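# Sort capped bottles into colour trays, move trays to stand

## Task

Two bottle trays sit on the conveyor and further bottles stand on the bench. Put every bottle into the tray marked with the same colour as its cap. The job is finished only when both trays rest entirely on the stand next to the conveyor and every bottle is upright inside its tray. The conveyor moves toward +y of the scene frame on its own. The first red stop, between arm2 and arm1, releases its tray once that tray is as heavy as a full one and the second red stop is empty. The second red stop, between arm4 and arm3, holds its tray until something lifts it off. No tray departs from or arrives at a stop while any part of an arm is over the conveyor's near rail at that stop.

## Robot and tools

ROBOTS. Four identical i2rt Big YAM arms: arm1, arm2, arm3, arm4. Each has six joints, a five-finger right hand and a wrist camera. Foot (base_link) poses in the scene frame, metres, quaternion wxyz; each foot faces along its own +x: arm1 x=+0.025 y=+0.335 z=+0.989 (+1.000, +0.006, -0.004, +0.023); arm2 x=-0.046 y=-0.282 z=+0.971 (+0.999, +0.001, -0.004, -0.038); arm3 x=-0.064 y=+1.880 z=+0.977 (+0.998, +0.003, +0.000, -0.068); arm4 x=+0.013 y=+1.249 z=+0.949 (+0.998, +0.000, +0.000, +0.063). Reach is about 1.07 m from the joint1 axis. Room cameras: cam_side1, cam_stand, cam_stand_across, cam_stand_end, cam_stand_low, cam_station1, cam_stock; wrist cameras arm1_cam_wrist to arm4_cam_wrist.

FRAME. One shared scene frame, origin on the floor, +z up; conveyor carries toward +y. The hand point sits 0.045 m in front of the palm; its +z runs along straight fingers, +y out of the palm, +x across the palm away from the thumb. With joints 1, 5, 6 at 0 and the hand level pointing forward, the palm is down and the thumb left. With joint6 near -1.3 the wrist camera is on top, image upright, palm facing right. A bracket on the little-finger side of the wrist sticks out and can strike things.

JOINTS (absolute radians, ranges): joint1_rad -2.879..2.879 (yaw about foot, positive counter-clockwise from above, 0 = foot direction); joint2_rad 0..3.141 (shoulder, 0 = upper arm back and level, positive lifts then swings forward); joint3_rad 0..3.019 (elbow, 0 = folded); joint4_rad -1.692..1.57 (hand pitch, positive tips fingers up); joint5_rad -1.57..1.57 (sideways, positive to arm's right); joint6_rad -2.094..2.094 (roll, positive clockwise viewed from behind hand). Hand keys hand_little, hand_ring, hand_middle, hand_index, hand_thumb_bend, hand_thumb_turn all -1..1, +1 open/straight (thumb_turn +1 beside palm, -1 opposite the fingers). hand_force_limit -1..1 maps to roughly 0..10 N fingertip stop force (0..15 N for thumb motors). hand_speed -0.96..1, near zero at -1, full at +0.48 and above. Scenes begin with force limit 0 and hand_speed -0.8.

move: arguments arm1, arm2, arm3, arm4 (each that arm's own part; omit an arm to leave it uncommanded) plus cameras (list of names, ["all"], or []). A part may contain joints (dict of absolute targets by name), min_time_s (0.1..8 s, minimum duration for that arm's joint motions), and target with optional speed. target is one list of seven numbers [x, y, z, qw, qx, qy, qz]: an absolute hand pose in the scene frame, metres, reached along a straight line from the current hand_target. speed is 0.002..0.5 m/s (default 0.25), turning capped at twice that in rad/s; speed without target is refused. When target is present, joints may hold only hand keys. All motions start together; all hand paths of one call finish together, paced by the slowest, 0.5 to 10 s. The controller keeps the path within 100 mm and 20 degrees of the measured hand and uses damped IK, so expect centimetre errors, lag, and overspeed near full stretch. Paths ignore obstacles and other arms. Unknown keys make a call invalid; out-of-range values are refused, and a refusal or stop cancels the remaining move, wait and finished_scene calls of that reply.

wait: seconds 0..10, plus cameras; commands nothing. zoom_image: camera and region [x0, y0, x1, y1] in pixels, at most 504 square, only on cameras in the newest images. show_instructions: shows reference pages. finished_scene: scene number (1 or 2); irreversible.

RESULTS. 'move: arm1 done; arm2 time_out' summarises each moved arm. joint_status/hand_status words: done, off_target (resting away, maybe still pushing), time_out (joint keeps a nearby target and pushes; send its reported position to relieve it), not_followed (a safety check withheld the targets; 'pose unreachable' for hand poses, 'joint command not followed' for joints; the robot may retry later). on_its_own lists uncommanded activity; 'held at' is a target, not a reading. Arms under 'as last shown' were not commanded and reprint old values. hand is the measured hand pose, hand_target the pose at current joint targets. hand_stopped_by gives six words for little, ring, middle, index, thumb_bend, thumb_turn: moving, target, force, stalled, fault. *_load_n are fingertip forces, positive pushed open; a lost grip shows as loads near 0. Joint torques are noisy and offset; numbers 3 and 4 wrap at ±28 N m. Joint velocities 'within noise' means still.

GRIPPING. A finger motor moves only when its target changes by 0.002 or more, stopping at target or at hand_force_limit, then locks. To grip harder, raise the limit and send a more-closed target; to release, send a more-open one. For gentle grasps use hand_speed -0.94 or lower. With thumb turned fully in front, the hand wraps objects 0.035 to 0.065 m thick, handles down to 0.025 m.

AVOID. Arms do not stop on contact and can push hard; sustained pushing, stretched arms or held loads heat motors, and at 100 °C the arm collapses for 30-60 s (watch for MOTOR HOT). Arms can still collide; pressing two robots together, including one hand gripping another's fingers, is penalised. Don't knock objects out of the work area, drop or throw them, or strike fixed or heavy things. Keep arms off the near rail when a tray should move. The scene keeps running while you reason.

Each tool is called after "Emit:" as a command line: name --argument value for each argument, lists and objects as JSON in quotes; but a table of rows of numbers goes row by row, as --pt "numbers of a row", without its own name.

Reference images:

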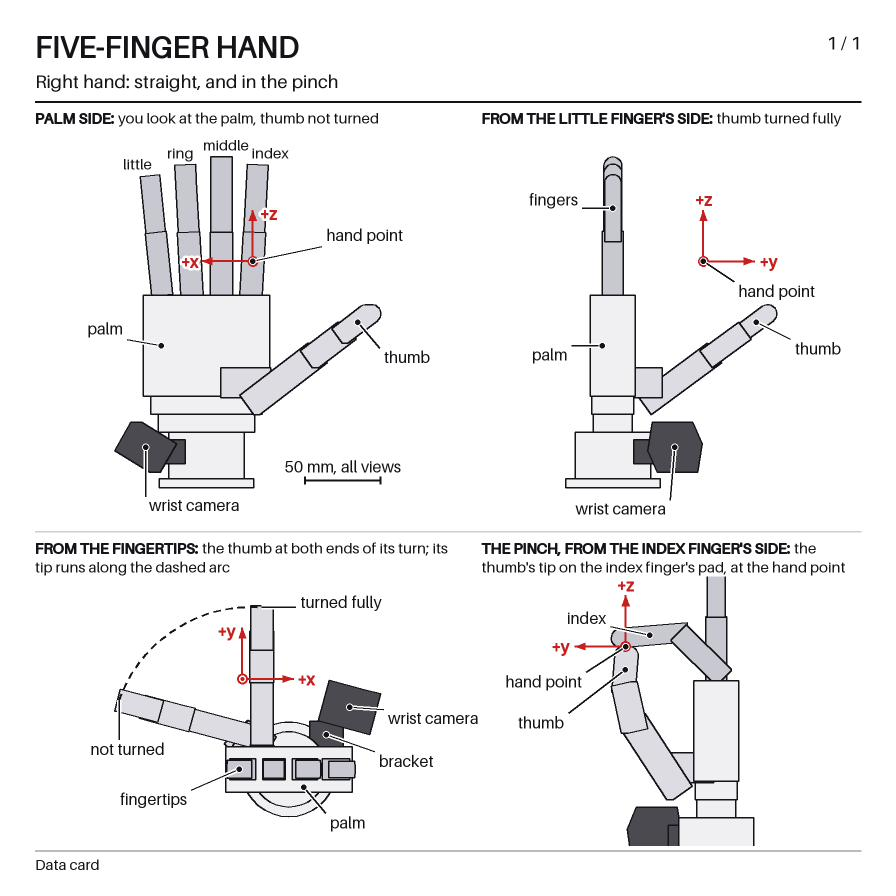

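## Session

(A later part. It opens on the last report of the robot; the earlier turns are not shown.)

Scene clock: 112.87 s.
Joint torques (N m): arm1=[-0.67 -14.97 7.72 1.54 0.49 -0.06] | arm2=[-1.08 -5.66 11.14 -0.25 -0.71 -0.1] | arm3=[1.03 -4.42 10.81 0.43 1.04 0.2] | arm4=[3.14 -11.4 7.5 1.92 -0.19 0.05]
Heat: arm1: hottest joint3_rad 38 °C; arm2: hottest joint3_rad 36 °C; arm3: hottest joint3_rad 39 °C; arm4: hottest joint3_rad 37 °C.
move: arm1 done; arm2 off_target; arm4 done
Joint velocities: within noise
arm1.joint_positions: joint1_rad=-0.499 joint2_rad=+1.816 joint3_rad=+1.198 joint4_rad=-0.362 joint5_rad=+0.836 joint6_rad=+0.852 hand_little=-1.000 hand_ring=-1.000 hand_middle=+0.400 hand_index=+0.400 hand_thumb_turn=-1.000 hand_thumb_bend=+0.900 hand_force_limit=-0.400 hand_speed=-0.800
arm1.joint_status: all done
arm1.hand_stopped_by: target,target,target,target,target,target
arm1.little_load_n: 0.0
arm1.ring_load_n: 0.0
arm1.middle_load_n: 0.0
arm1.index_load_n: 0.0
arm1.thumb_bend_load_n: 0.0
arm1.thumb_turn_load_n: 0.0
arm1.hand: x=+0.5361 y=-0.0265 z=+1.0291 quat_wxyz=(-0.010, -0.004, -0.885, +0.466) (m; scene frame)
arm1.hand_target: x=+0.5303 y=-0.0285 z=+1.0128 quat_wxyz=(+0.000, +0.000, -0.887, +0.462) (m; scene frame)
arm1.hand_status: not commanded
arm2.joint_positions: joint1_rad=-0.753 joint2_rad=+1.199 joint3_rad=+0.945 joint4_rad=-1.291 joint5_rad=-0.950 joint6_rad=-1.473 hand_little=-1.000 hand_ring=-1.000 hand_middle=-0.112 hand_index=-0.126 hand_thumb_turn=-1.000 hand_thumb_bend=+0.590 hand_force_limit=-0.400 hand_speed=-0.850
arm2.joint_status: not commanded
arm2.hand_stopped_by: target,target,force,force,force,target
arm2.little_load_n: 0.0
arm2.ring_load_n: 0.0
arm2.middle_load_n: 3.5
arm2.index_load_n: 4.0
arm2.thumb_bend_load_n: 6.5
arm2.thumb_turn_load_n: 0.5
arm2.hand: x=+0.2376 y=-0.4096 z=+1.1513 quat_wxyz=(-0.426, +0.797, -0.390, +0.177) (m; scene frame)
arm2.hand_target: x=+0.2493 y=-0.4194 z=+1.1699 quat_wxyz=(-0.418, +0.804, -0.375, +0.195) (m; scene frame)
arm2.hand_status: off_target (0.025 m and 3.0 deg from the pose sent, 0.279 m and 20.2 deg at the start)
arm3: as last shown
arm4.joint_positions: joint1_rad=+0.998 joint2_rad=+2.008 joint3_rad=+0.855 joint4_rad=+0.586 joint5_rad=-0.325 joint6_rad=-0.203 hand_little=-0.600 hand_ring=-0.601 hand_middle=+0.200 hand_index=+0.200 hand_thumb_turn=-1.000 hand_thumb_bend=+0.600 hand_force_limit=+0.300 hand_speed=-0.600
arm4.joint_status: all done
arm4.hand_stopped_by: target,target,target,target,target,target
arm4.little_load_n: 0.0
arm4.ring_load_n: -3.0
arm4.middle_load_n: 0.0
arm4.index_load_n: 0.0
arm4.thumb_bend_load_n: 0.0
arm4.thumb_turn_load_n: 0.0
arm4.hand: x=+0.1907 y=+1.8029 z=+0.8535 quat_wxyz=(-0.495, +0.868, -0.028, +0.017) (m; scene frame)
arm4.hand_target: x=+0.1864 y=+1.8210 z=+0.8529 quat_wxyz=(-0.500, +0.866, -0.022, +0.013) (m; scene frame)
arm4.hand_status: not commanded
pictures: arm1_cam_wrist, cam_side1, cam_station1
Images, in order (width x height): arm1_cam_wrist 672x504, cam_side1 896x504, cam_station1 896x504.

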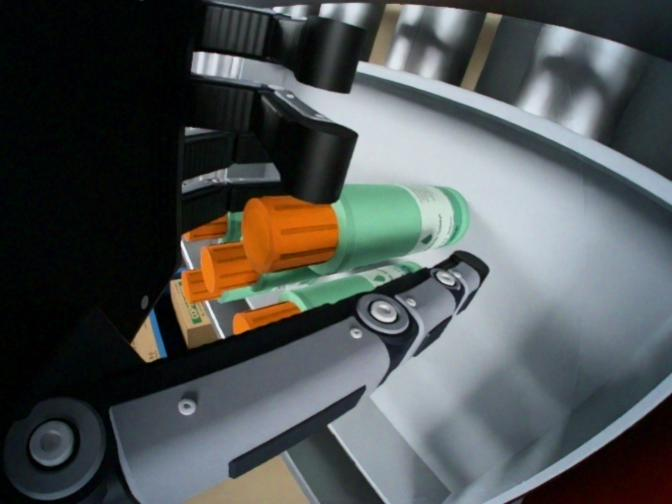

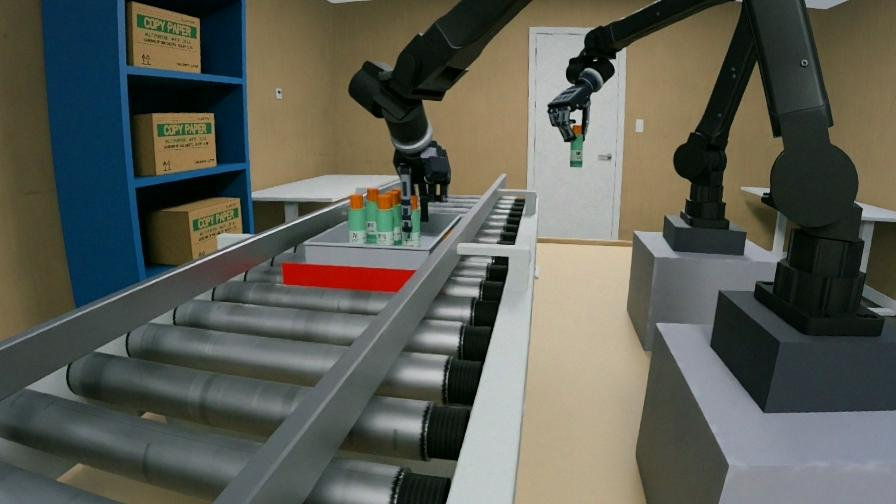

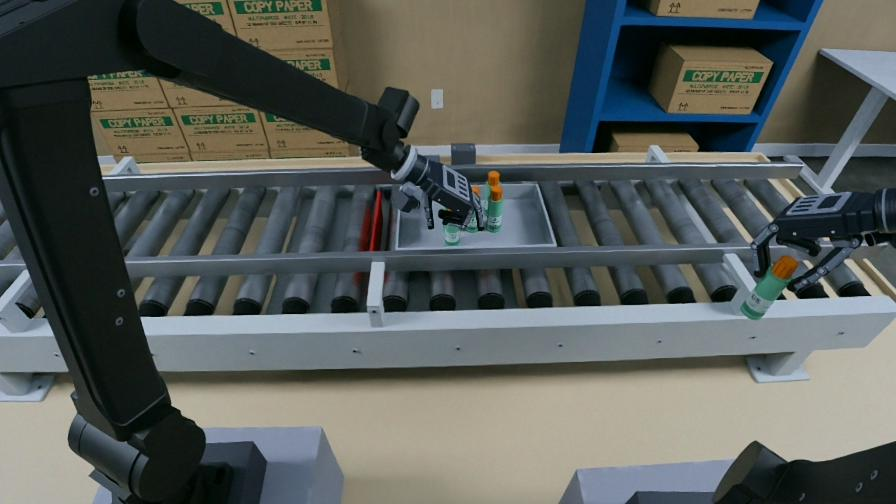

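Emit:
move --arm1 '{"target":[0.54,-0.029,1.08,0,0,-0.8870,0.4617],"speed":0.08}' --arm4 '{"target":[0.195,1.785,1.03,-0.4998,0.8658,-0.0226,0.0131],"speed":0.15}' --cameras '["arm1_cam_wrist","cam_side1"]'

Emit:
move --arm1 '{"target":[0.54,0.0,1.2,0,0,-0.8870,0.4617],"speed":0.25}' --arm4 '{"joints":{"joint1_rad":-0.1,"joint2_rad":0.9,"joint3_rad":0.9,"joint4_rad":-1.4},"min_time_s":2.5}' --cameras '["arm1_cam_wrist","cam_side1","cam_stand"]'

Scene clock: 115.60 s.
Joint torques (N m): arm1=[-0.15 -17.67 13.31 0.5 0.61 0.06] | arm2=[-1.14 -5.42 11.15 -0.2 -0.69 -0.12] | arm3=[0.85 -4.78 10.81 0.31 1.02 0.19] | arm4=[0.79 -11.58 8.88 1.81 -0.4 -0.11]
Heat: arm1: hottest joint3_rad 38 °C; arm2: hottest joint3_rad 36 °C; arm3: hottest joint3_rad 39 °C; arm4: hottest joint3_rad 37 °C.
move: arm1 off_target; arm4 off_target
Joint velocities: within noise
arm1.joint_positions: joint1_rad=-0.499 joint2_rad=+1.773 joint3_rad=+1.237 joint4_rad=-0.517 joint5_rad=+0.838 joint6_rad=+0.852 hand_little=-1.000 hand_ring=-1.000 hand_middle=+0.400 hand_index=+0.400 hand_thumb_turn=-1.000 hand_thumb_bend=+0.900 hand_force_limit=-0.400 hand_speed=-0.800
arm1.joint_status: not commanded
arm1.hand_stopped_by: target,target,target,target,target,target
arm1.little_load_n: 0.0
arm1.ring_load_n: 0.0
arm1.middle_load_n: 0.0
arm1.index_load_n: 0.0
arm1.thumb_bend_load_n: 0.0
arm1.thumb_turn_load_n: 0.0
arm1.hand: x=+0.5228 y=-0.0207 z=+1.0533 quat_wxyz=(+0.019, +0.012, -0.892, +0.452) (m; scene frame)
arm1.hand_target: x=+0.5390 y=-0.0285 z=+1.0805 quat_wxyz=(+0.000, +0.000, -0.887, +0.462) (m; scene frame)
arm1.hand_status: off_target (0.033 m and 2.9 deg from the pose sent, 0.051 m and 1.3 deg at the start)
arm2, arm3: as last shown
arm2.middle_load_n: 4.0
arm4.joint_positions: joint1_rad=+0.979 joint2_rad=+1.572 joint3_rad=+0.856 joint4_rad=+0.119 joint5_rad=-0.362 joint6_rad=-0.214 hand_little=-0.600 hand_ring=-0.600 hand_middle=+0.200 hand_index=+0.200 hand_thumb_turn=-1.000 hand_thumb_bend=+0.600 hand_force_limit=+0.300 hand_speed=-0.600
arm4.joint_status: not commanded
arm4.hand_stopped_by: target,target,target,target,target,target
arm4.little_load_n: 0.0
arm4.ring_load_n: 0.0
arm4.middle_load_n: 0.0
arm4.index_load_n: 0.0
arm4.thumb_bend_load_n: 0.0
arm4.thumb_turn_load_n: 0.0
arm4.hand: x=+0.1836 y=+1.7765 z=+1.0126 quat_wxyz=(-0.487, +0.873, -0.026, +0.004) (m; scene frame)
arm4.hand_target: x=+0.1949 y=+1.7846 z=+1.0302 quat_wxyz=(-0.500, +0.866, -0.023, +0.013) (m; scene frame)
arm4.hand_status: off_target (0.022 m and 2.1 deg from the pose sent, 0.178 m and 1.0 deg at the start)
pictures: arm1_cam_wrist, cam_side1
Images, in order (width x height): arm1_cam_wrist 672x504, cam_side1 896x504.

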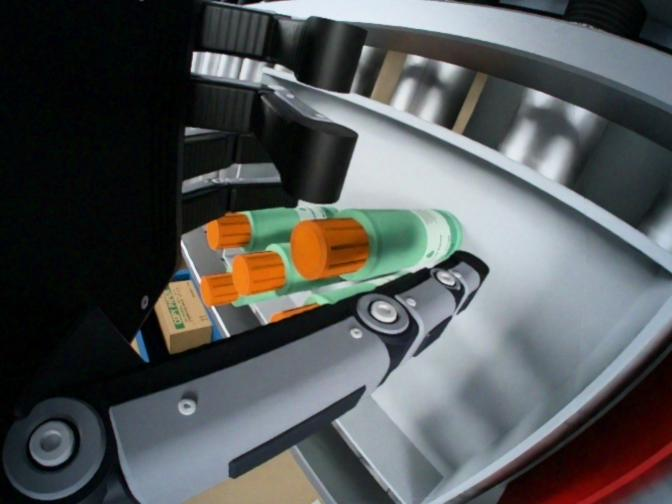

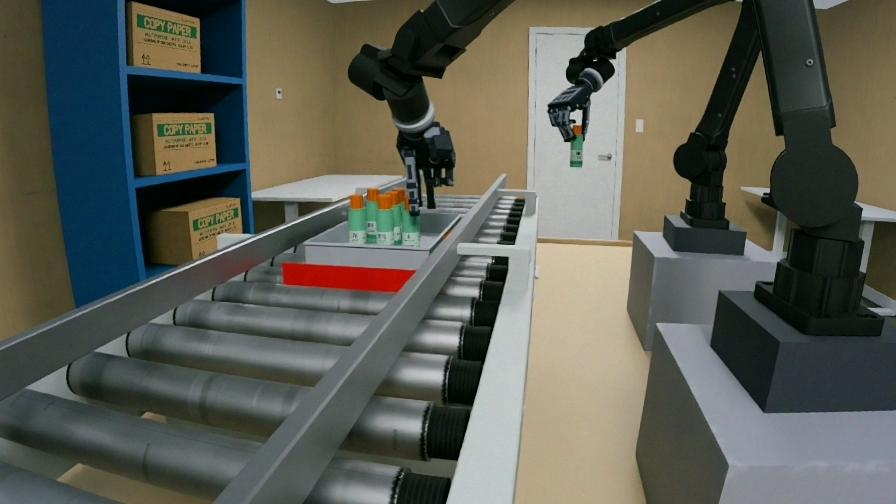

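Scene clock: 118.67 s.
Joint torques (N m): arm1=[0.32 -14.45 14.89 0.43 0.65 0.13] | arm2=[-0.85 -5.77 11.22 -0.21 -0.72 -0.15] | arm3=[0.73 -4.13 10.85 0.5 1.05 0.19] | arm4=[0.91 -2.49 10.93 0.59 -0.45 -0.09]
Heat: arm1: hottest joint3_rad 38 °C; arm2: hottest joint3_rad 36 °C; arm3: hottest joint3_rad 39 °C; arm4: hottest joint3_rad 38 °C.
move: arm1 off_target; arm4 done
Joint velocities: within noise
arm1.joint_positions: joint1_rad=-0.450 joint2_rad=+1.626 joint3_rad=+1.409 joint4_rad=-0.865 joint5_rad=+0.865 joint6_rad=+0.917 hand_little=-1.000 hand_ring=-1.000 hand_middle=+0.400 hand_index=+0.400 hand_thumb_turn=-1.000 hand_thumb_bend=+0.900 hand_force_limit=-0.400 hand_speed=-0.800
arm1.joint_status: not commanded
arm1.hand_stopped_by: target,target,target,target,target,target
arm1.little_load_n: 0.0
arm1.ring_load_n: 0.0
arm1.middle_load_n: 0.0
arm1.index_load_n: 0.0
arm1.thumb_bend_load_n: 0.0
arm1.thumb_turn_load_n: 0.0
arm1.hand: x=+0.5247 y=+0.0039 z=+1.1839 quat_wxyz=(+0.013, +0.007, -0.890, +0.457) (m; scene frame)
arm1.hand_target: x=+0.5392 y=+0.0005 z=+1.1999 quat_wxyz=(+0.000, +0.000, -0.887, +0.462) (m; scene frame)
arm1.hand_status: off_target (0.023 m and 1.8 deg from the pose sent, 0.149 m and 2.9 deg at the start)
arm2, arm3: as last shown
arm2.ring_load_n: -0.5
arm3.ring_load_n: 0.5
arm4.joint_positions: joint1_rad=-0.088 joint2_rad=+0.906 joint3_rad=+0.856 joint4_rad=-1.393 joint5_rad=-0.364 joint6_rad=-0.214 hand_little=-0.600 hand_ring=-0.600 hand_middle=+0.200 hand_index=+0.200 hand_thumb_turn=-1.000 hand_thumb_bend=+0.600 hand_force_limit=+0.300 hand_speed=-0.600
arm4.joint_status: all done
arm4.hand_stopped_by: target,target,target,target,target,target
arm4.little_load_n: 0.0
arm4.ring_load_n: 0.0
arm4.middle_load_n: 0.0
arm4.index_load_n: 0.0
arm4.thumb_bend_load_n: 0.0
arm4.thumb_turn_load_n: 0.0
arm4.hand: x=+0.1995 y=+1.3409 z=+1.1445 quat_wxyz=(-0.179, +0.783, -0.592, -0.068) (m; scene frame)
arm4.hand_target: x=+0.2098 y=+1.3386 z=+1.1611 quat_wxyz=(-0.193, +0.783, -0.589, -0.050) (m; scene frame)
arm4.hand_status: not commanded
pictures: arm1_cam_wrist, cam_side1, cam_stand
Images, in order (width x height): arm1_cam_wrist 672x504, cam_side1 896x504, cam_stand 896x504.

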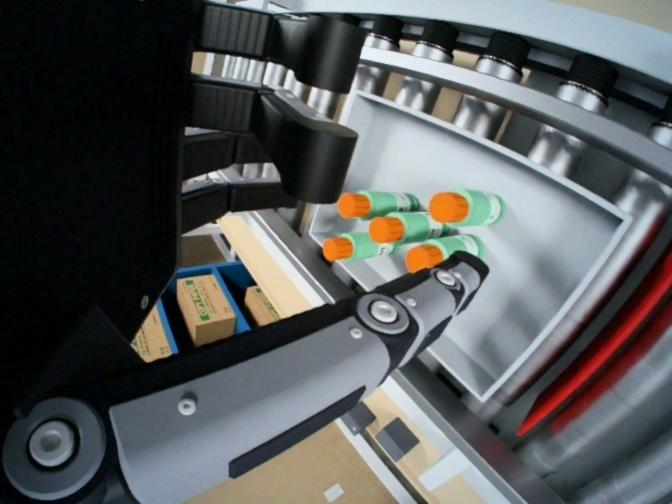

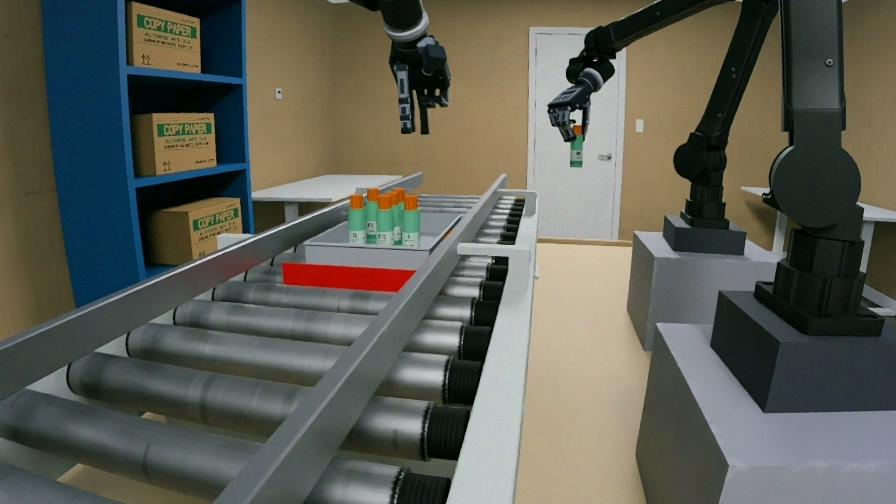

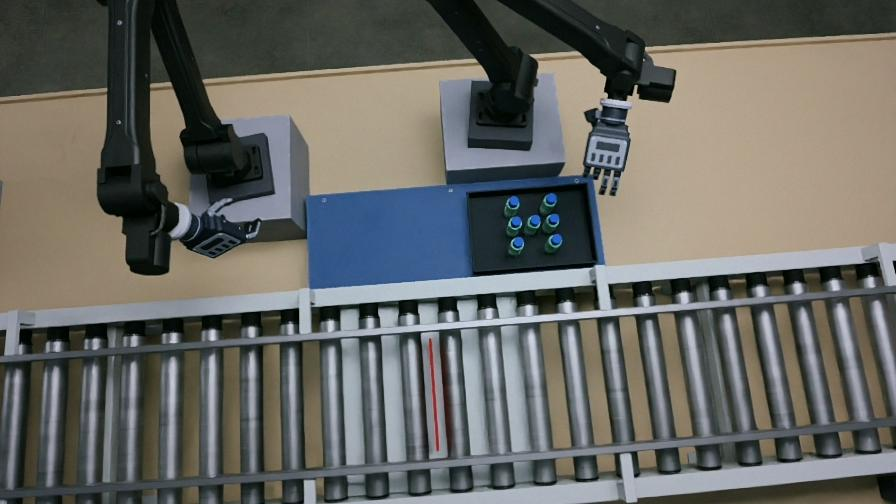

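Emit:
move --arm1 '{"joints":{"joint1_rad":0.45,"joint2_rad":1.3,"joint3_rad":1.1},"min_time_s":2}' --arm2 '{"target":[0.515,-0.15,1.19,-0.4617,0.8870,0,0],"speed":0.22}' --cameras '["arm2_cam_wrist","cam_side1","cam_stock"]'

Scene clock: 123.23 s.
Joint torques (N m): arm1=[-0.21 -11.4 9.24 0.44 0.55 0.13] | arm2=[-0.91 -15.33 11.44 -0.23 -0.86 -0.15] | arm3=[1.03 -4.19 10.85 0.38 1.04 0.19] | arm4=[0.91 -2.43 10.92 0.61 -0.45 -0.09]
Heat: arm1: hottest joint3_rad 38 °C; arm2: hottest joint3_rad 37 °C; arm3: hottest joint3_rad 39 °C; arm4: hottest joint3_rad 39 °C.
move: arm1 done; arm2 off_target
Joint velocities: within noise
arm1.joint_positions: joint1_rad=+0.449 joint2_rad=+1.311 joint3_rad=+1.111 joint4_rad=-0.865 joint5_rad=+0.866 joint6_rad=+0.917 hand_little=-1.000 hand_ring=-1.000 hand_middle=+0.400 hand_index=+0.400 hand_thumb_turn=-1.000 hand_thumb_bend=+0.900 hand_force_limit=-0.400 hand_speed=-0.800
arm1.joint_status: all done
arm1.hand_stopped_by: target,target,target,target,target,target
arm1.little_load_n: 0.5
arm1.ring_load_n: 0.0
arm1.middle_load_n: 0.0
arm1.index_load_n: 0.0
arm1.thumb_bend_load_n: 0.0
arm1.thumb_turn_load_n: 0.0
arm1.hand: x=+0.4918 y=+0.4659 z=+1.2067 quat_wxyz=(-0.199, +0.387, -0.797, +0.420) (m; scene frame)
arm1.hand_target: x=+0.4859 y=+0.4633 z=+1.2052 quat_wxyz=(-0.196, +0.387, -0.798, +0.419) (m; scene frame)
arm1.hand_status: not commanded
arm2.joint_positions: joint1_rad=+0.090 joint2_rad=+1.897 joint3_rad=+1.809 joint4_rad=-1.504 joint5_rad=-0.954 joint6_rad=-1.536 hand_little=-1.000 hand_ring=-1.000 hand_middle=-0.112 hand_index=-0.126 hand_thumb_turn=-1.000 hand_thumb_bend=+0.590 hand_force_limit=-0.400 hand_speed=-0.850
arm2.joint_status: not commanded
arm2.hand_stopped_by: target,target,force,force,force,target
arm2.little_load_n: 0.0
arm2.ring_load_n: 0.0
arm2.middle_load_n: 3.5
arm2.index_load_n: 4.0
arm2.thumb_bend_load_n: 6.5
arm2.thumb_turn_load_n: 0.5
arm2.hand: x=+0.5003 y=-0.1511 z=+1.1761 quat_wxyz=(-0.459, +0.888, -0.012, -0.017) (m; scene frame)
arm2.hand_target: x=+0.5140 y=-0.1502 z=+1.1899 quat_wxyz=(-0.462, +0.887, +0.000, +0.000) (m; scene frame)
arm2.hand_status: off_target (0.020 m and 2.4 deg from the pose sent, 0.382 m and 50.8 deg at the start)
arm3.joint_positions: joint1_rad=+1.391 joint2_rad=+1.010 joint3_rad=+0.496 joint4_rad=-0.906 joint5_rad=+1.051 joint6_rad=+1.601 hand_little=-0.600 hand_ring=-0.600 hand_middle=+0.200 hand_index=+0.200 hand_thumb_turn=-1.000 hand_thumb_bend=+0.600 hand_force_limit=+0.300 hand_speed=-0.500
arm3.joint_status: not commanded
arm3.hand_stopped_by: target,target,target,target,target,target
arm3.little_load_n: 0.0
arm3.ring_load_n: 0.0
arm3.middle_load_n: 0.0
arm3.index_load_n: 0.0
arm3.thumb_bend_load_n: 0.0
arm3.thumb_turn_load_n: 0.0
arm3.hand: x=+0.1542 y=+2.0980 z=+1.0632 quat_wxyz=(-0.353, +0.464, -0.729, +0.359) (m; scene frame)
arm3.hand_target: x=+0.1565 y=+2.1122 z=+1.0807 quat_wxyz=(-0.370, +0.455, -0.732, +0.347) (m; scene frame)
arm3.hand_status: not commanded
arm4: as last shown
arm4.hand: x=+0.1994 y=+1.3409 z=+1.1445 quat_wxyz=(-0.179, +0.783, -0.592, -0.068) (m; scene frame)
arm4.hand_target: x=+0.2097 y=+1.3386 z=+1.1612 quat_wxyz=(-0.193, +0.783, -0.589, -0.050) (m; scene frame)
pictures: arm2_cam_wrist, cam_side1, cam_stock
Images, in order (width x height): arm2_cam_wrist 672x504, cam_side1 896x504, cam_stock 896x504.

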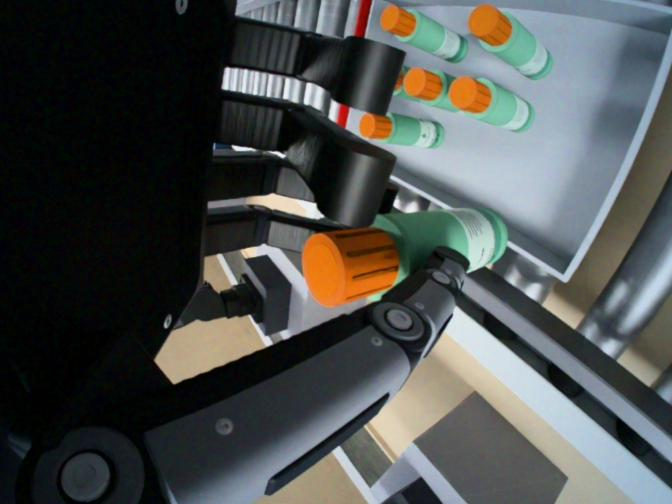

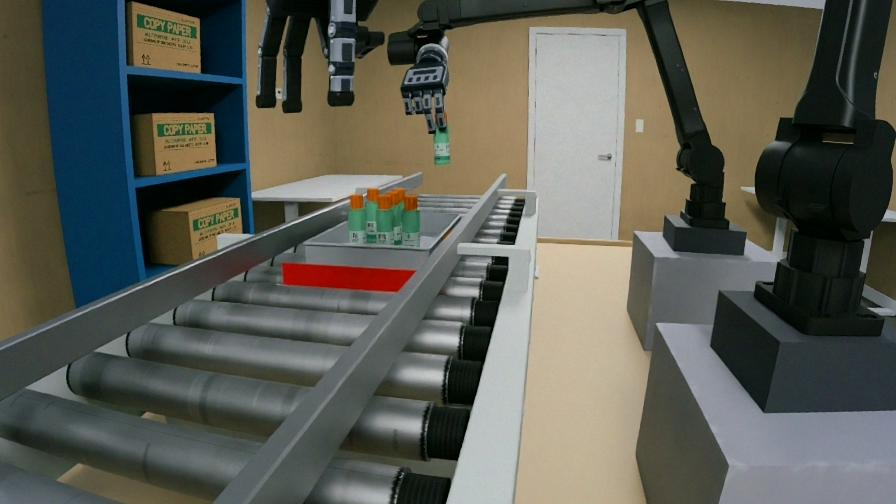

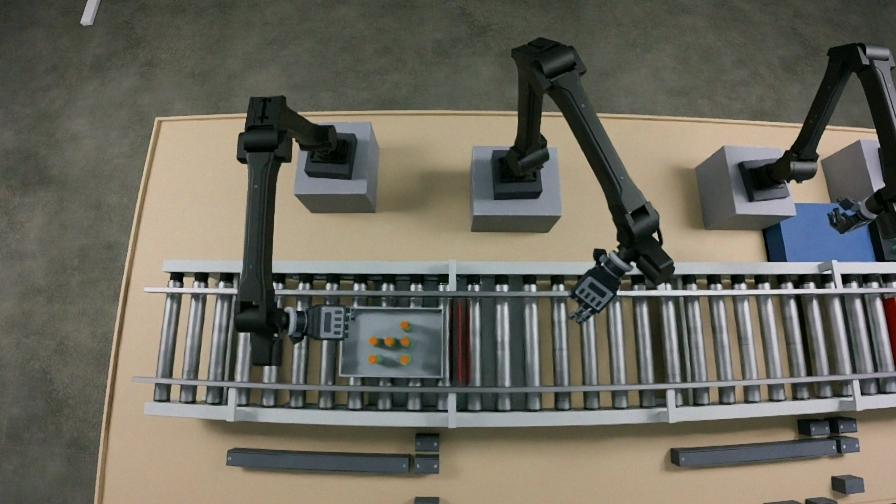

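Emit:
move --arm1 '{"joints":{"joint1_rad":1.1},"min_time_s":2}' --arm2 '{"target":[0.512,-0.095,1.085,-0.4617,0.8870,0,0],"speed":0.12}' --cameras '["arm2_cam_wrist","cam_side1","cam_stock","cam_station1"]'

Scene clock: 130.57 s.
Joint torques (N m): arm1=[-0.62 -11.93 9.05 0.49 0.58 0.16] | arm2=[-0.85 -16.03 7.94 0.55 -0.66 0.05] | arm3=[1.08 -4.01 10.78 0.38 1.05 0.16] | arm4=[0.85 -2.43 10.95 0.62 -0.44 -0.08]
Heat: arm1: hottest joint3_rad 38 °C; arm2: hottest joint3_rad 38 °C; arm3: hottest joint3_rad 39 °C; arm4: hottest joint3_rad 40 °C.
move: arm1 done; arm2 done
Joint velocities: within noise
arm1.joint_positions: joint1_rad=+1.097 joint2_rad=+1.311 joint3_rad=+1.111 joint4_rad=-0.865 joint5_rad=+0.866 joint6_rad=+0.917 hand_little=-1.000 hand_ring=-1.000 hand_middle=+0.400 hand_index=+0.400 hand_thumb_turn=-1.000 hand_thumb_bend=+0.900 hand_force_limit=-0.400 hand_speed=-0.800
arm1.joint_status: all done
arm1.hand_stopped_by: target,target,target,target,target,target
arm1.little_load_n: 0.0
arm1.ring_load_n: 0.0
arm1.middle_load_n: 0.0
arm1.index_load_n: 0.0
arm1.thumb_bend_load_n: 0.0
arm1.thumb_turn_load_n: 0.0
arm1.hand: x=+0.3166 y=+0.7216 z=+1.2085 quat_wxyz=(-0.325, +0.619, -0.631, +0.338) (m; scene frame)
arm1.hand_target: x=+0.3128 y=+0.7165 z=+1.2069 quat_wxyz=(-0.322, +0.620, -0.631, +0.338) (m; scene frame)
arm1.hand_status: not commanded
arm2.joint_positions: joint1_rad=+0.177 joint2_rad=+1.932 joint3_rad=+1.616 joint4_rad=-1.128 joint5_rad=-0.951 joint6_rad=-1.398 hand_little=-1.000 hand_ring=-1.000 hand_middle=-0.112 hand_index=-0.126 hand_thumb_turn=-1.000 hand_thumb_bend=+0.590 hand_force_limit=-0.400 hand_speed=-0.850
arm2.joint_status: not commanded
arm2.hand_stopped_by: target,target,force,force,force,target
arm2.little_load_n: 0.0
arm2.ring_load_n: 0.0
arm2.middle_load_n: 4.0
arm2.index_load_n: 4.0
arm2.thumb_bend_load_n: 6.5
arm2.thumb_turn_load_n: 1.0
arm2.hand: x=+0.5080 y=-0.0994 z=+1.0843 quat_wxyz=(-0.461, +0.887, -0.001, -0.003) (m; scene frame)
arm2.hand_target: x=+0.5119 y=-0.0951 z=+1.0851 quat_wxyz=(-0.462, +0.887, +0.000, +0.000) (m; scene frame)
arm2.hand_status: done (0.006 m and 0.4 deg from the pose sent, 0.108 m and 2.4 deg at the start)
arm3, arm4: as last shown
arm4.thumb_bend_load_n: -0.5
pictures: arm2_cam_wrist, cam_side1, cam_station1, cam_stock
Images, in order (width x height): arm2_cam_wrist 672x504, cam_side1 896x504, cam_station1 896x504, cam_stock 896x504.

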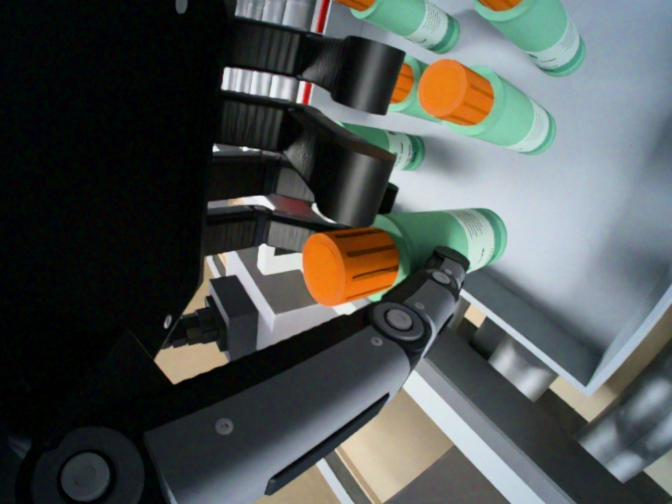

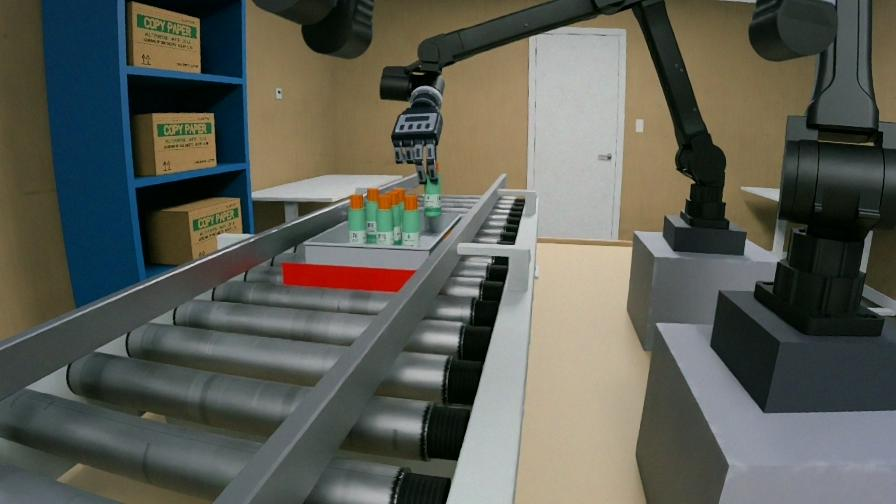

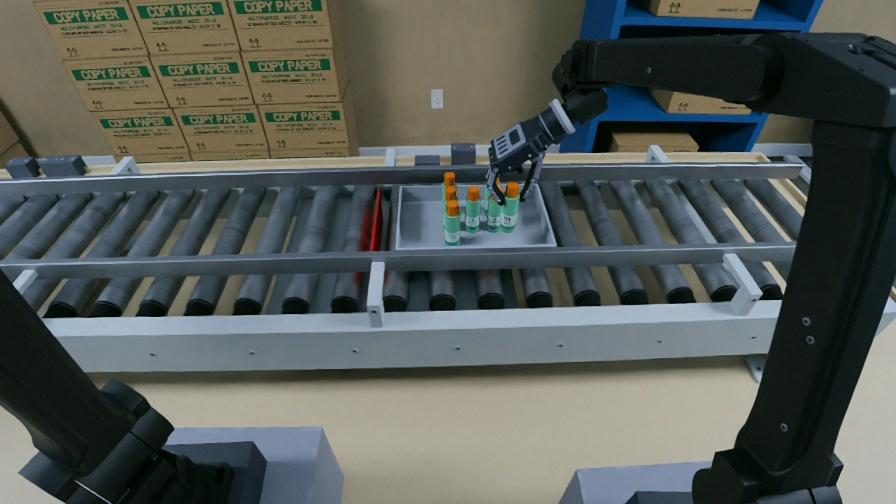

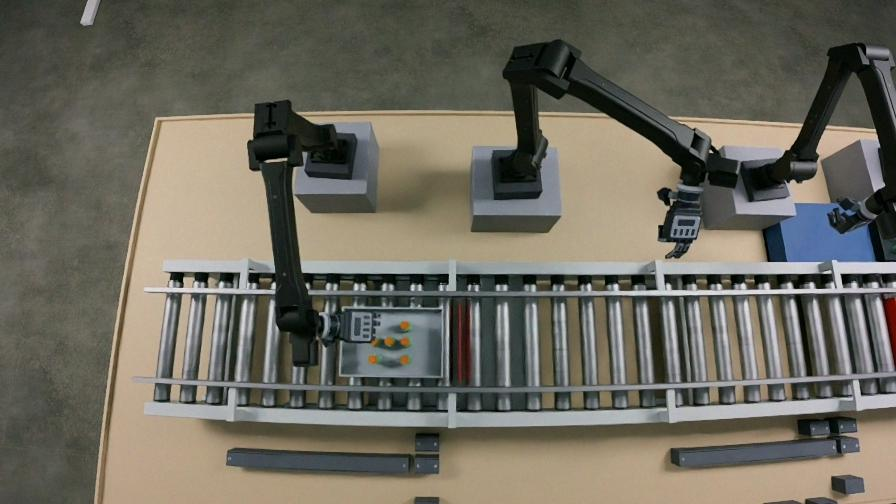

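Emit:
move --arm2 '{"target":[0.513,-0.094,1.045,-0.4617,0.8870,0,0],"speed":0.08}'

Emit:
move --arm2 '{"target":[0.513,-0.094,1.022,-0.4617,0.8870,0,0],"speed":0.05}' --cameras '["arm2_cam_wrist","cam_side1"]'

Scene clock: 132.73 s.
Joint torques (N m): arm1=[-0.5 -11.46 9.31 0.61 0.57 0.11] | arm2=[-1.08 -16.26 7.9 0.59 -0.7 0.05] | arm3=[0.85 -4.01 10.74 0.32 1.05 0.21] | arm4=[0.91 -2.43 10.93 0.62 -0.45 -0.09]
Heat: arm1: hottest joint3_rad 38 °C; arm2: hottest joint3_rad 38 °C; arm3: hottest joint3_rad 39 °C; arm4: hottest joint3_rad 40 °C.
move: arm2 done
Joint velocities: within noise
arm1, arm3, arm4: as last shown
arm2.joint_positions: joint1_rad=+0.177 joint2_rad=+1.971 joint3_rad=+1.563 joint4_rad=-1.036 joint5_rad=-0.950 joint6_rad=-1.395 hand_little=-1.000 hand_ring=-1.000 hand_middle=-0.112 hand_index=-0.126 hand_thumb_turn=-1.000 hand_thumb_bend=+0.590 hand_force_limit=-0.400 hand_speed=-0.850
arm2.joint_status: not commanded
arm2.hand_stopped_by: target,target,force,force,force,target
arm2.little_load_n: 0.0
arm2.ring_load_n: 0.0
arm2.middle_load_n: 4.0
arm2.index_load_n: 3.5
arm2.thumb_bend_load_n: 6.5
arm2.thumb_turn_load_n: 0.5
arm2.hand: x=+0.5087 y=-0.0993 z=+1.0438 quat_wxyz=(-0.461, +0.888, -0.002, -0.003) (m; scene frame)
arm2.hand_target: x=+0.5130 y=-0.0941 z=+1.0451 quat_wxyz=(-0.462, +0.887, +0.000, +0.000) (m; scene frame)
arm2.hand_status: done (0.007 m and 0.5 deg from the pose sent, 0.040 m and 0.4 deg at the start)
arm4.thumb_bend_load_n: 0.0
pictures: none

Scene clock: 133.73 s.
Joint torques (N m): arm1=[-0.26 -11.93 9.11 0.38 0.58 0.08] | arm2=[-1.08 -14.62 6.93 0.64 -0.58 0.03] | arm3=[0.85 -4.25 10.77 0.44 1.04 0.18] | arm4=[0.85 -2.49 10.95 0.61 -0.45 -0.08]
Heat: arm1: hottest joint3_rad 38 °C; arm2: hottest joint3_rad 38 °C; arm3: hottest joint3_rad 39 °C; arm4: hottest joint3_rad 40 °C.
move: arm2 off_target
Joint velocities: within noise
arm1, arm3, arm4: as last shown
arm2.joint_positions: joint1_rad=+0.177 joint2_rad=+1.976 joint3_rad=+1.548 joint4_rad=-0.986 joint5_rad=-0.954 joint6_rad=-1.395 hand_little=-1.000 hand_ring=-1.000 hand_middle=-0.112 hand_index=-0.126 hand_thumb_turn=-1.000 hand_thumb_bend=+0.590 hand_force_limit=-0.400 hand_speed=-0.850
arm2.joint_status: not commanded
arm2.hand_stopped_by: target,target,force,force,force,target
arm2.little_load_n: -0.5
arm2.ring_load_n: 0.0
arm2.middle_load_n: 3.5
arm2.index_load_n: 4.0
arm2.thumb_bend_load_n: 6.5
arm2.thumb_turn_load_n: 1.0
arm2.hand: x=+0.5141 y=-0.0982 z=+1.0356 quat_wxyz=(-0.464, +0.886, +0.005, +0.010) (m; scene frame)
arm2.hand_target: x=+0.5127 y=-0.0942 z=+1.0222 quat_wxyz=(-0.462, +0.887, +0.000, +0.000) (m; scene frame)
arm2.hand_status: off_target (0.014 m and 1.3 deg from the pose sent, 0.023 m and 0.5 deg at the start)
arm4.index_load_n: 0.5
pictures: arm2_cam_wrist, cam_side1
Images, in order (width x height): arm2_cam_wrist 672x504, cam_side1 896x504.

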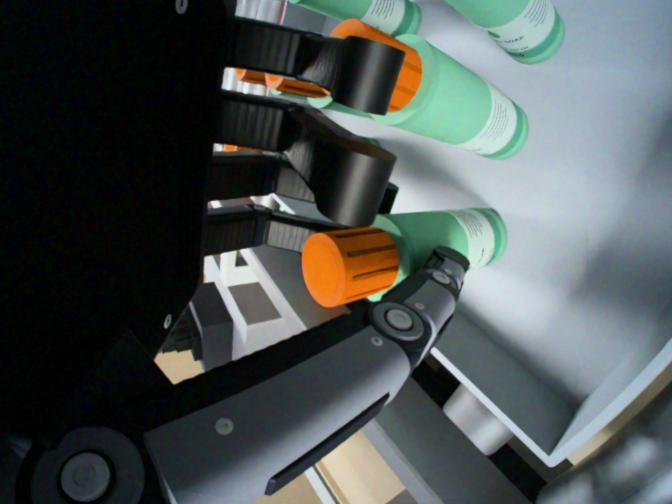

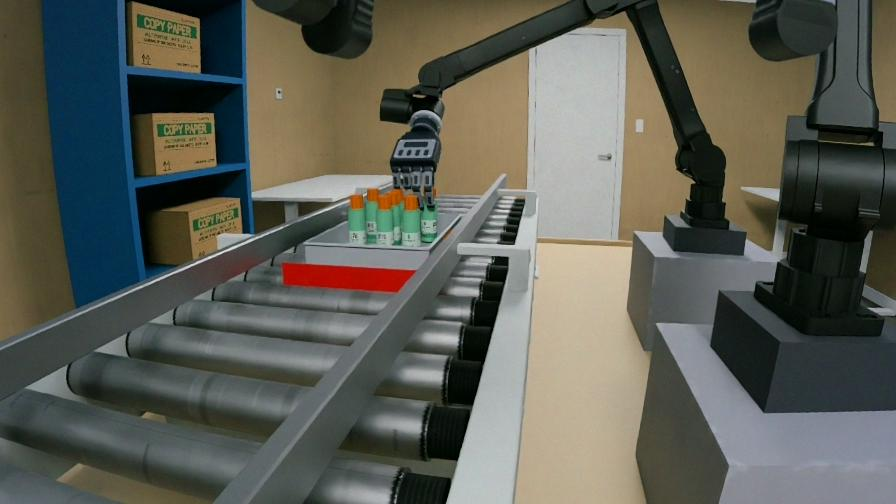

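Emit:
move --arm2 '{"joints":{"hand_middle":0.4,"hand_index":0.4,"hand_thumb_bend":0.9,"hand_speed":-0.8}}' --cameras '["arm2_cam_wrist"]'

Emit:
move --arm2 '{"target":[0.523,-0.097,1.085,-0.4617,0.8870,0,0],"speed":0.08}' --cameras '["arm2_cam_wrist","cam_side1"]'

Scene clock: 135.63 s.
Joint torques (N m): arm1=[-0.26 -11.46 9.03 0.29 0.58 0.16] | arm2=[-0.79 -14.92 7.01 0.73 -0.59 0.05] | arm3=[0.97 -4.78 10.93 0.29 1.04 0.18] | arm4=[0.85 -2.43 10.95 0.59 -0.44 -0.09]
Heat: arm1: hottest joint3_rad 38 °C; arm2: hottest joint3_rad 38 °C; arm3: hottest joint3_rad 39 °C; arm4: hottest joint3_rad 40 °C.
move: arm2 done
Joint velocities: within noise
arm1, arm3, arm4: as last shown
arm2.joint_positions: joint1_rad=+0.177 joint2_rad=+1.976 joint3_rad=+1.548 joint4_rad=-0.986 joint5_rad=-0.954 joint6_rad=-1.395 hand_little=-1.000 hand_ring=-1.000 hand_middle=+0.400 hand_index=+0.400 hand_thumb_turn=-1.000 hand_thumb_bend=+0.900 hand_force_limit=-0.400 hand_speed=-0.800
arm2.joint_status: all done
arm2.hand_stopped_by: target,target,target,target,target,target
arm2.little_load_n: 0.0
arm2.ring_load_n: 0.0
arm2.middle_load_n: 0.0
arm2.index_load_n: 0.0
arm2.thumb_bend_load_n: -0.5
arm2.thumb_turn_load_n: 0.0
arm2.hand: x=+0.5141 y=-0.0982 z=+1.0356 quat_wxyz=(-0.464, +0.886, +0.005, +0.010) (m; scene frame)
arm2.hand_target: x=+0.5127 y=-0.0942 z=+1.0222 quat_wxyz=(-0.462, +0.887, +0.000, +0.000) (m; scene frame)
arm2.hand_status: not commanded
arm3.middle_load_n: -0.5
arm4.index_load_n: 0.0
pictures: arm2_cam_wrist
Images, in order (width x height): arm2_cam_wrist 672x504.

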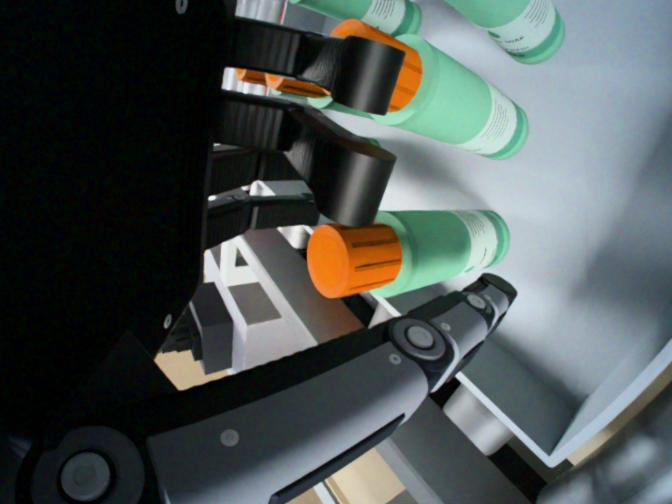

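Scene clock: 137.17 s.
Joint torques (N m): arm1=[0.38 -11.69 9.16 0.46 0.54 0.11] | arm2=[-1.67 -18.02 10.62 -0.03 -0.61 -0.05] | arm3=[0.79 -3.96 10.82 0.28 1.04 0.19] | arm4=[0.91 -2.49 10.95 0.61 -0.45 -0.09]
Heat: arm1: hottest joint3_rad 38 °C; arm2: hottest joint3_rad 38 °C; arm3: hottest joint3_rad 39 °C; arm4: hottest joint3_rad 41 °C.
move: arm2 off_target
Joint velocities: within noise
arm1, arm3, arm4: as last shown
arm2.joint_positions: joint1_rad=+0.177 joint2_rad=+1.976 joint3_rad=+1.614 joint4_rad=-1.129 joint5_rad=-0.954 joint6_rad=-1.395 hand_little=-1.000 hand_ring=-1.000 hand_middle=+0.400 hand_index=+0.400 hand_thumb_turn=-1.000 hand_thumb_bend=+0.900 hand_force_limit=-0.400 hand_speed=-0.800
arm2.joint_status: not commanded
arm2.hand_stopped_by: target,target,target,target,target,target
arm2.little_load_n: 0.0
arm2.ring_load_n: 0.0
arm2.middle_load_n: 0.0
arm2.index_load_n: 0.0
arm2.thumb_bend_load_n: 0.0
arm2.thumb_turn_load_n: 0.0
arm2.hand: x=+0.5057 y=-0.0991 z=+1.0600 quat_wxyz=(-0.460, +0.887, -0.013, -0.024) (m; scene frame)
arm2.hand_target: x=+0.5218 y=-0.0973 z=+1.0853 quat_wxyz=(-0.462, +0.887, +0.000, +0.000) (m; scene frame)
arm2.hand_status: off_target (0.031 m and 3.2 deg from the pose sent, 0.050 m and 1.3 deg at the start)
arm3.middle_load_n: 0.0
pictures: arm2_cam_wrist, cam_side1
Images, in order (width x height): arm2_cam_wrist 672x504, cam_side1 896x504.

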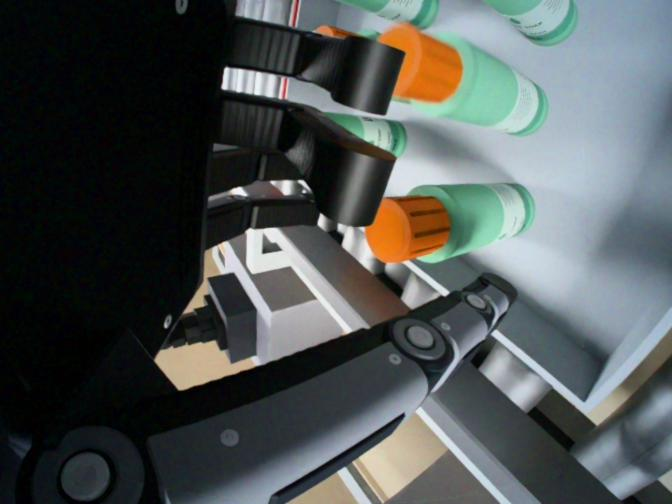

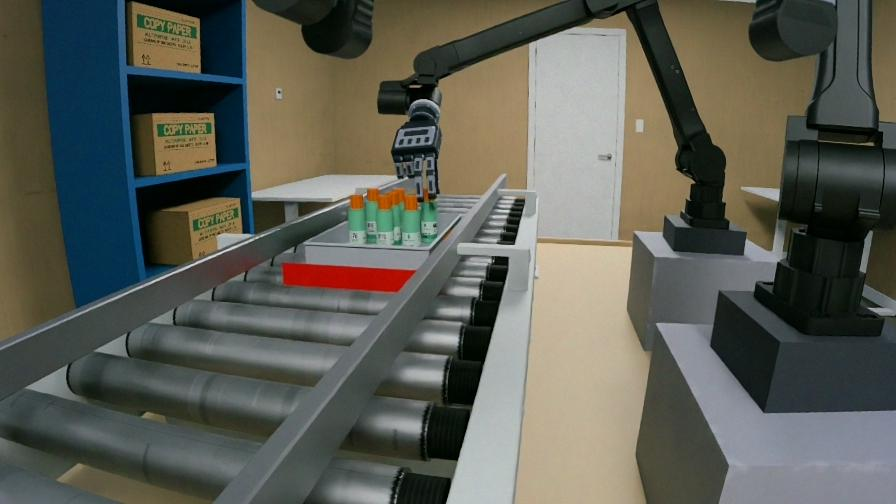

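Emit:
move --arm2 '{"target":[0.51,-0.13,1.2,-0.4617,0.8870,0,0],"speed":0.25}' --arm1 '{"joints":{"joint1_rad":0.9,"joint2_rad":0.9,"joint3_rad":1.0},"min_time_s":1}'

Emit:
move --arm2 '{"joints":{"joint1_rad":-0.5,"joint2_rad":1.0,"joint3_rad":1.1},"min_time_s":1.8}' --cameras '["cam_stock","cam_side1","cam_station1"]'

Scene clock: 139.27 s.
Joint torques (N m): arm1=[-0.21 -5.3 9.8 0.73 0.45 0.13] | arm2=[-1.96 -15.62 11.18 -0.2 -0.78 -0.18] | arm3=[1.14 -4.6 10.78 0.39 1.04 0.2] | arm4=[0.91 -2.49 10.95 0.62 -0.44 -0.09]
Heat: arm1: hottest joint3_rad 38 °C; arm2: hottest joint3_rad 39 °C; arm3: hottest joint3_rad 40 °C; arm4: hottest joint3_rad 41 °C.
move: arm1 done; arm2 off_target
Joint velocities: within noise
arm1.joint_positions: joint1_rad=+0.907 joint2_rad=+0.902 joint3_rad=+1.011 joint4_rad=-0.865 joint5_rad=+0.866 joint6_rad=+0.918 hand_little=-1.000 hand_ring=-1.000 hand_middle=+0.400 hand_index=+0.400 hand_thumb_turn=-1.000 hand_thumb_bend=+0.900 hand_force_limit=-0.400 hand_speed=-0.800
arm1.joint_status: all done
arm1.hand_stopped_by: target,target,target,target,target,target
arm1.little_load_n: 0.0
arm1.ring_load_n: 0.0
arm1.middle_load_n: 0.0
arm1.index_load_n: 0.0
arm1.thumb_bend_load_n: 0.0
arm1.thumb_turn_load_n: 0.0
arm1.hand: x=+0.3367 y=+0.5915 z=+1.3248 quat_wxyz=(-0.419, +0.480, -0.699, +0.325) (m; scene frame)
arm1.hand_target: x=+0.3363 y=+0.5865 z=+1.3174 quat_wxyz=(-0.410, +0.481, -0.702, +0.328) (m; scene frame)
arm1.hand_status: not commanded
arm2.joint_positions: joint1_rad=+0.128 joint2_rad=+1.879 joint3_rad=+1.804 joint4_rad=-1.471 joint5_rad=-0.954 joint6_rad=-1.476 hand_little=-1.000 hand_ring=-1.000 hand_middle=+0.400 hand_index=+0.400 hand_thumb_turn=-1.000 hand_thumb_bend=+0.900 hand_force_limit=-0.400 hand_speed=-0.800
arm2.joint_status: not commanded
arm2.hand_stopped_by: target,target,target,target,target,target
arm2.little_load_n: 0.0
arm2.ring_load_n: 0.0
arm2.middle_load_n: 0.0
arm2.index_load_n: 0.0
arm2.thumb_bend_load_n: 0.0
arm2.thumb_turn_load_n: 0.0
arm2.hand: x=+0.4962 y=-0.1290 z=+1.1845 quat_wxyz=(-0.459, +0.888, -0.012, -0.019) (m; scene frame)
arm2.hand_target: x=+0.5090 y=-0.1301 z=+1.2001 quat_wxyz=(-0.462, +0.887, +0.000, +0.000) (m; scene frame)
arm2.hand_status: off_target (0.021 m and 2.6 deg from the pose sent, 0.144 m and 3.2 deg at the start)
arm3, arm4: as last shown
arm4.ring_load_n: 0.5
pictures: none

Scene clock: 141.67 s.
Joint torques (N m): arm1=[-1.03 -5.42 9.68 0.76 0.44 0.11] | arm2=[-2.2 -4.07 8.16 0.06 -0.78 -0.16] | arm3=[1.03 -4.01 10.96 0.31 1.04 0.19] | arm4=[0.85 -2.49 10.93 0.62 -0.44 -0.09]
Heat: arm1: hottest joint3_rad 38 °C; arm2: hottest joint3_rad 39 °C; arm3: hottest joint3_rad 40 °C; arm4: hottest joint3_rad 41 °C.
move: arm2 done
Joint velocities: within noise
arm1, arm3: as last shown
arm2.joint_positions: joint1_rad=-0.491 joint2_rad=+1.008 joint3_rad=+1.095 joint4_rad=-1.474 joint5_rad=-0.954 joint6_rad=-1.476 hand_little=-1.000 hand_ring=-1.000 hand_middle=+0.400 hand_index=+0.400 hand_thumb_turn=-1.000 hand_thumb_bend=+0.900 hand_force_limit=-0.400 hand_speed=-0.800
arm2.joint_status: all done
arm2.hand_stopped_by: target,target,target,target,target,target
arm2.little_load_n: 0.0
arm2.ring_load_n: 0.0
arm2.middle_load_n: 0.0
arm2.index_load_n: 0.0
arm2.thumb_bend_load_n: 0.0
arm2.thumb_turn_load_n: 0.0
arm2.hand: x=+0.2416 y=-0.3192 z=+1.2582 quat_wxyz=(-0.427, +0.849, -0.246, +0.189) (m; scene frame)
arm2.hand_target: x=+0.2404 y=-0.3212 z=+1.2622 quat_wxyz=(-0.426, +0.849, -0.244, +0.197) (m; scene frame)
arm2.hand_status: not commanded
arm3.index_load_n: -0.5
arm4.joint_positions: joint1_rad=-0.088 joint2_rad=+0.906 joint3_rad=+0.856 joint4_rad=-1.393 joint5_rad=-0.364 joint6_rad=-0.214 hand_little=-0.600 hand_ring=-0.600 hand_middle=+0.200 hand_index=+0.200 hand_thumb_turn=-1.000 hand_thumb_bend=+0.600 hand_force_limit=+0.300 hand_speed=-0.600
arm4.joint_status: not commanded
arm4.hand_stopped_by: target,target,target,target,target,target
arm4.little_load_n: 0.0
arm4.ring_load_n: 0.0
arm4.middle_load_n: 0.0
arm4.index_load_n: 0.0
arm4.thumb_bend_load_n: 0.0
arm4.thumb_turn_load_n: 0.0
arm4.hand: x=+0.1994 y=+1.3409 z=+1.1445 quat_wxyz=(-0.179, +0.783, -0.592, -0.068) (m; scene frame)
arm4.hand_target: x=+0.2097 y=+1.3386 z=+1.1612 quat_wxyz=(-0.193, +0.783, -0.589, -0.050) (m; scene frame)
arm4.hand_status: not commanded
pictures: cam_side1, cam_station1, cam_stock
Images, in order (width x height): cam_side1 896x504, cam_station1 896x504, cam_stock 896x504.

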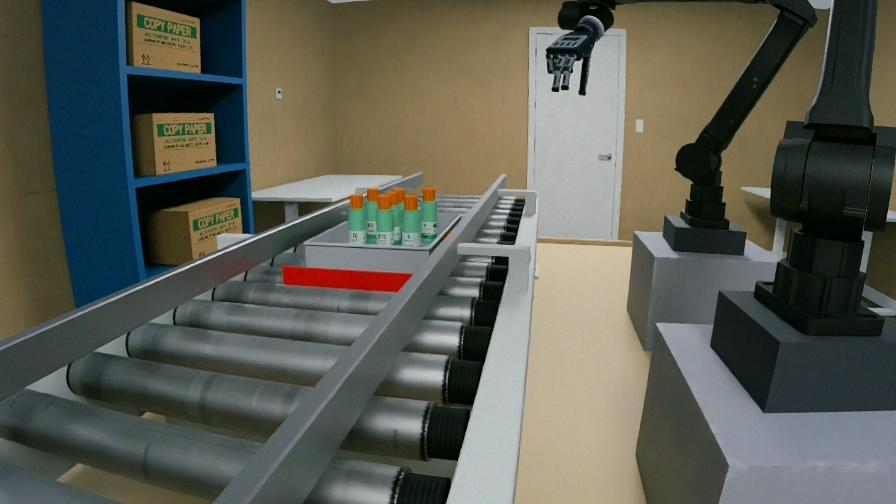

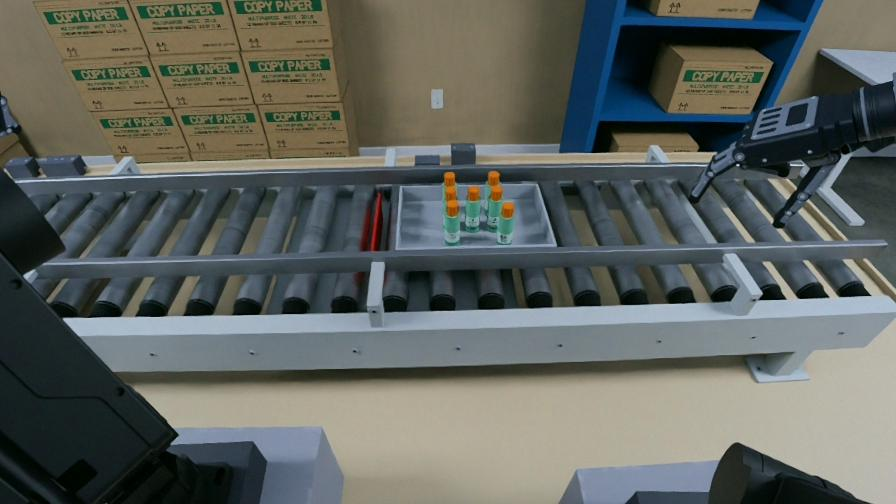

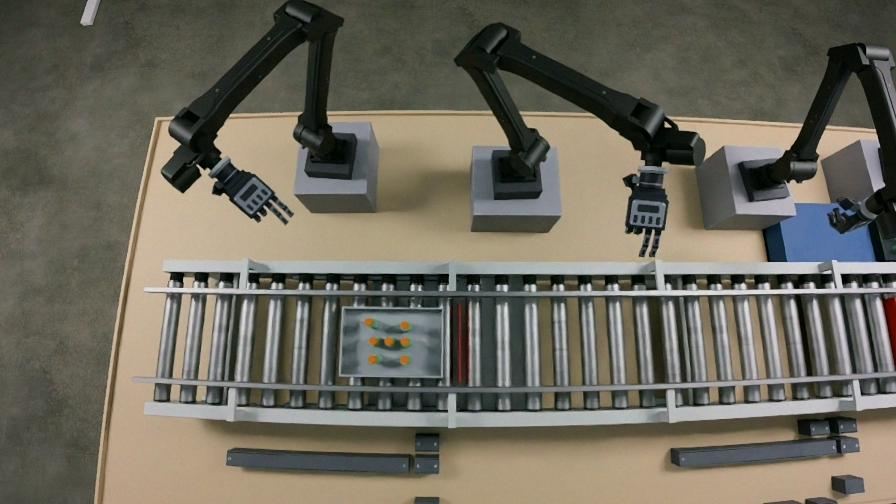

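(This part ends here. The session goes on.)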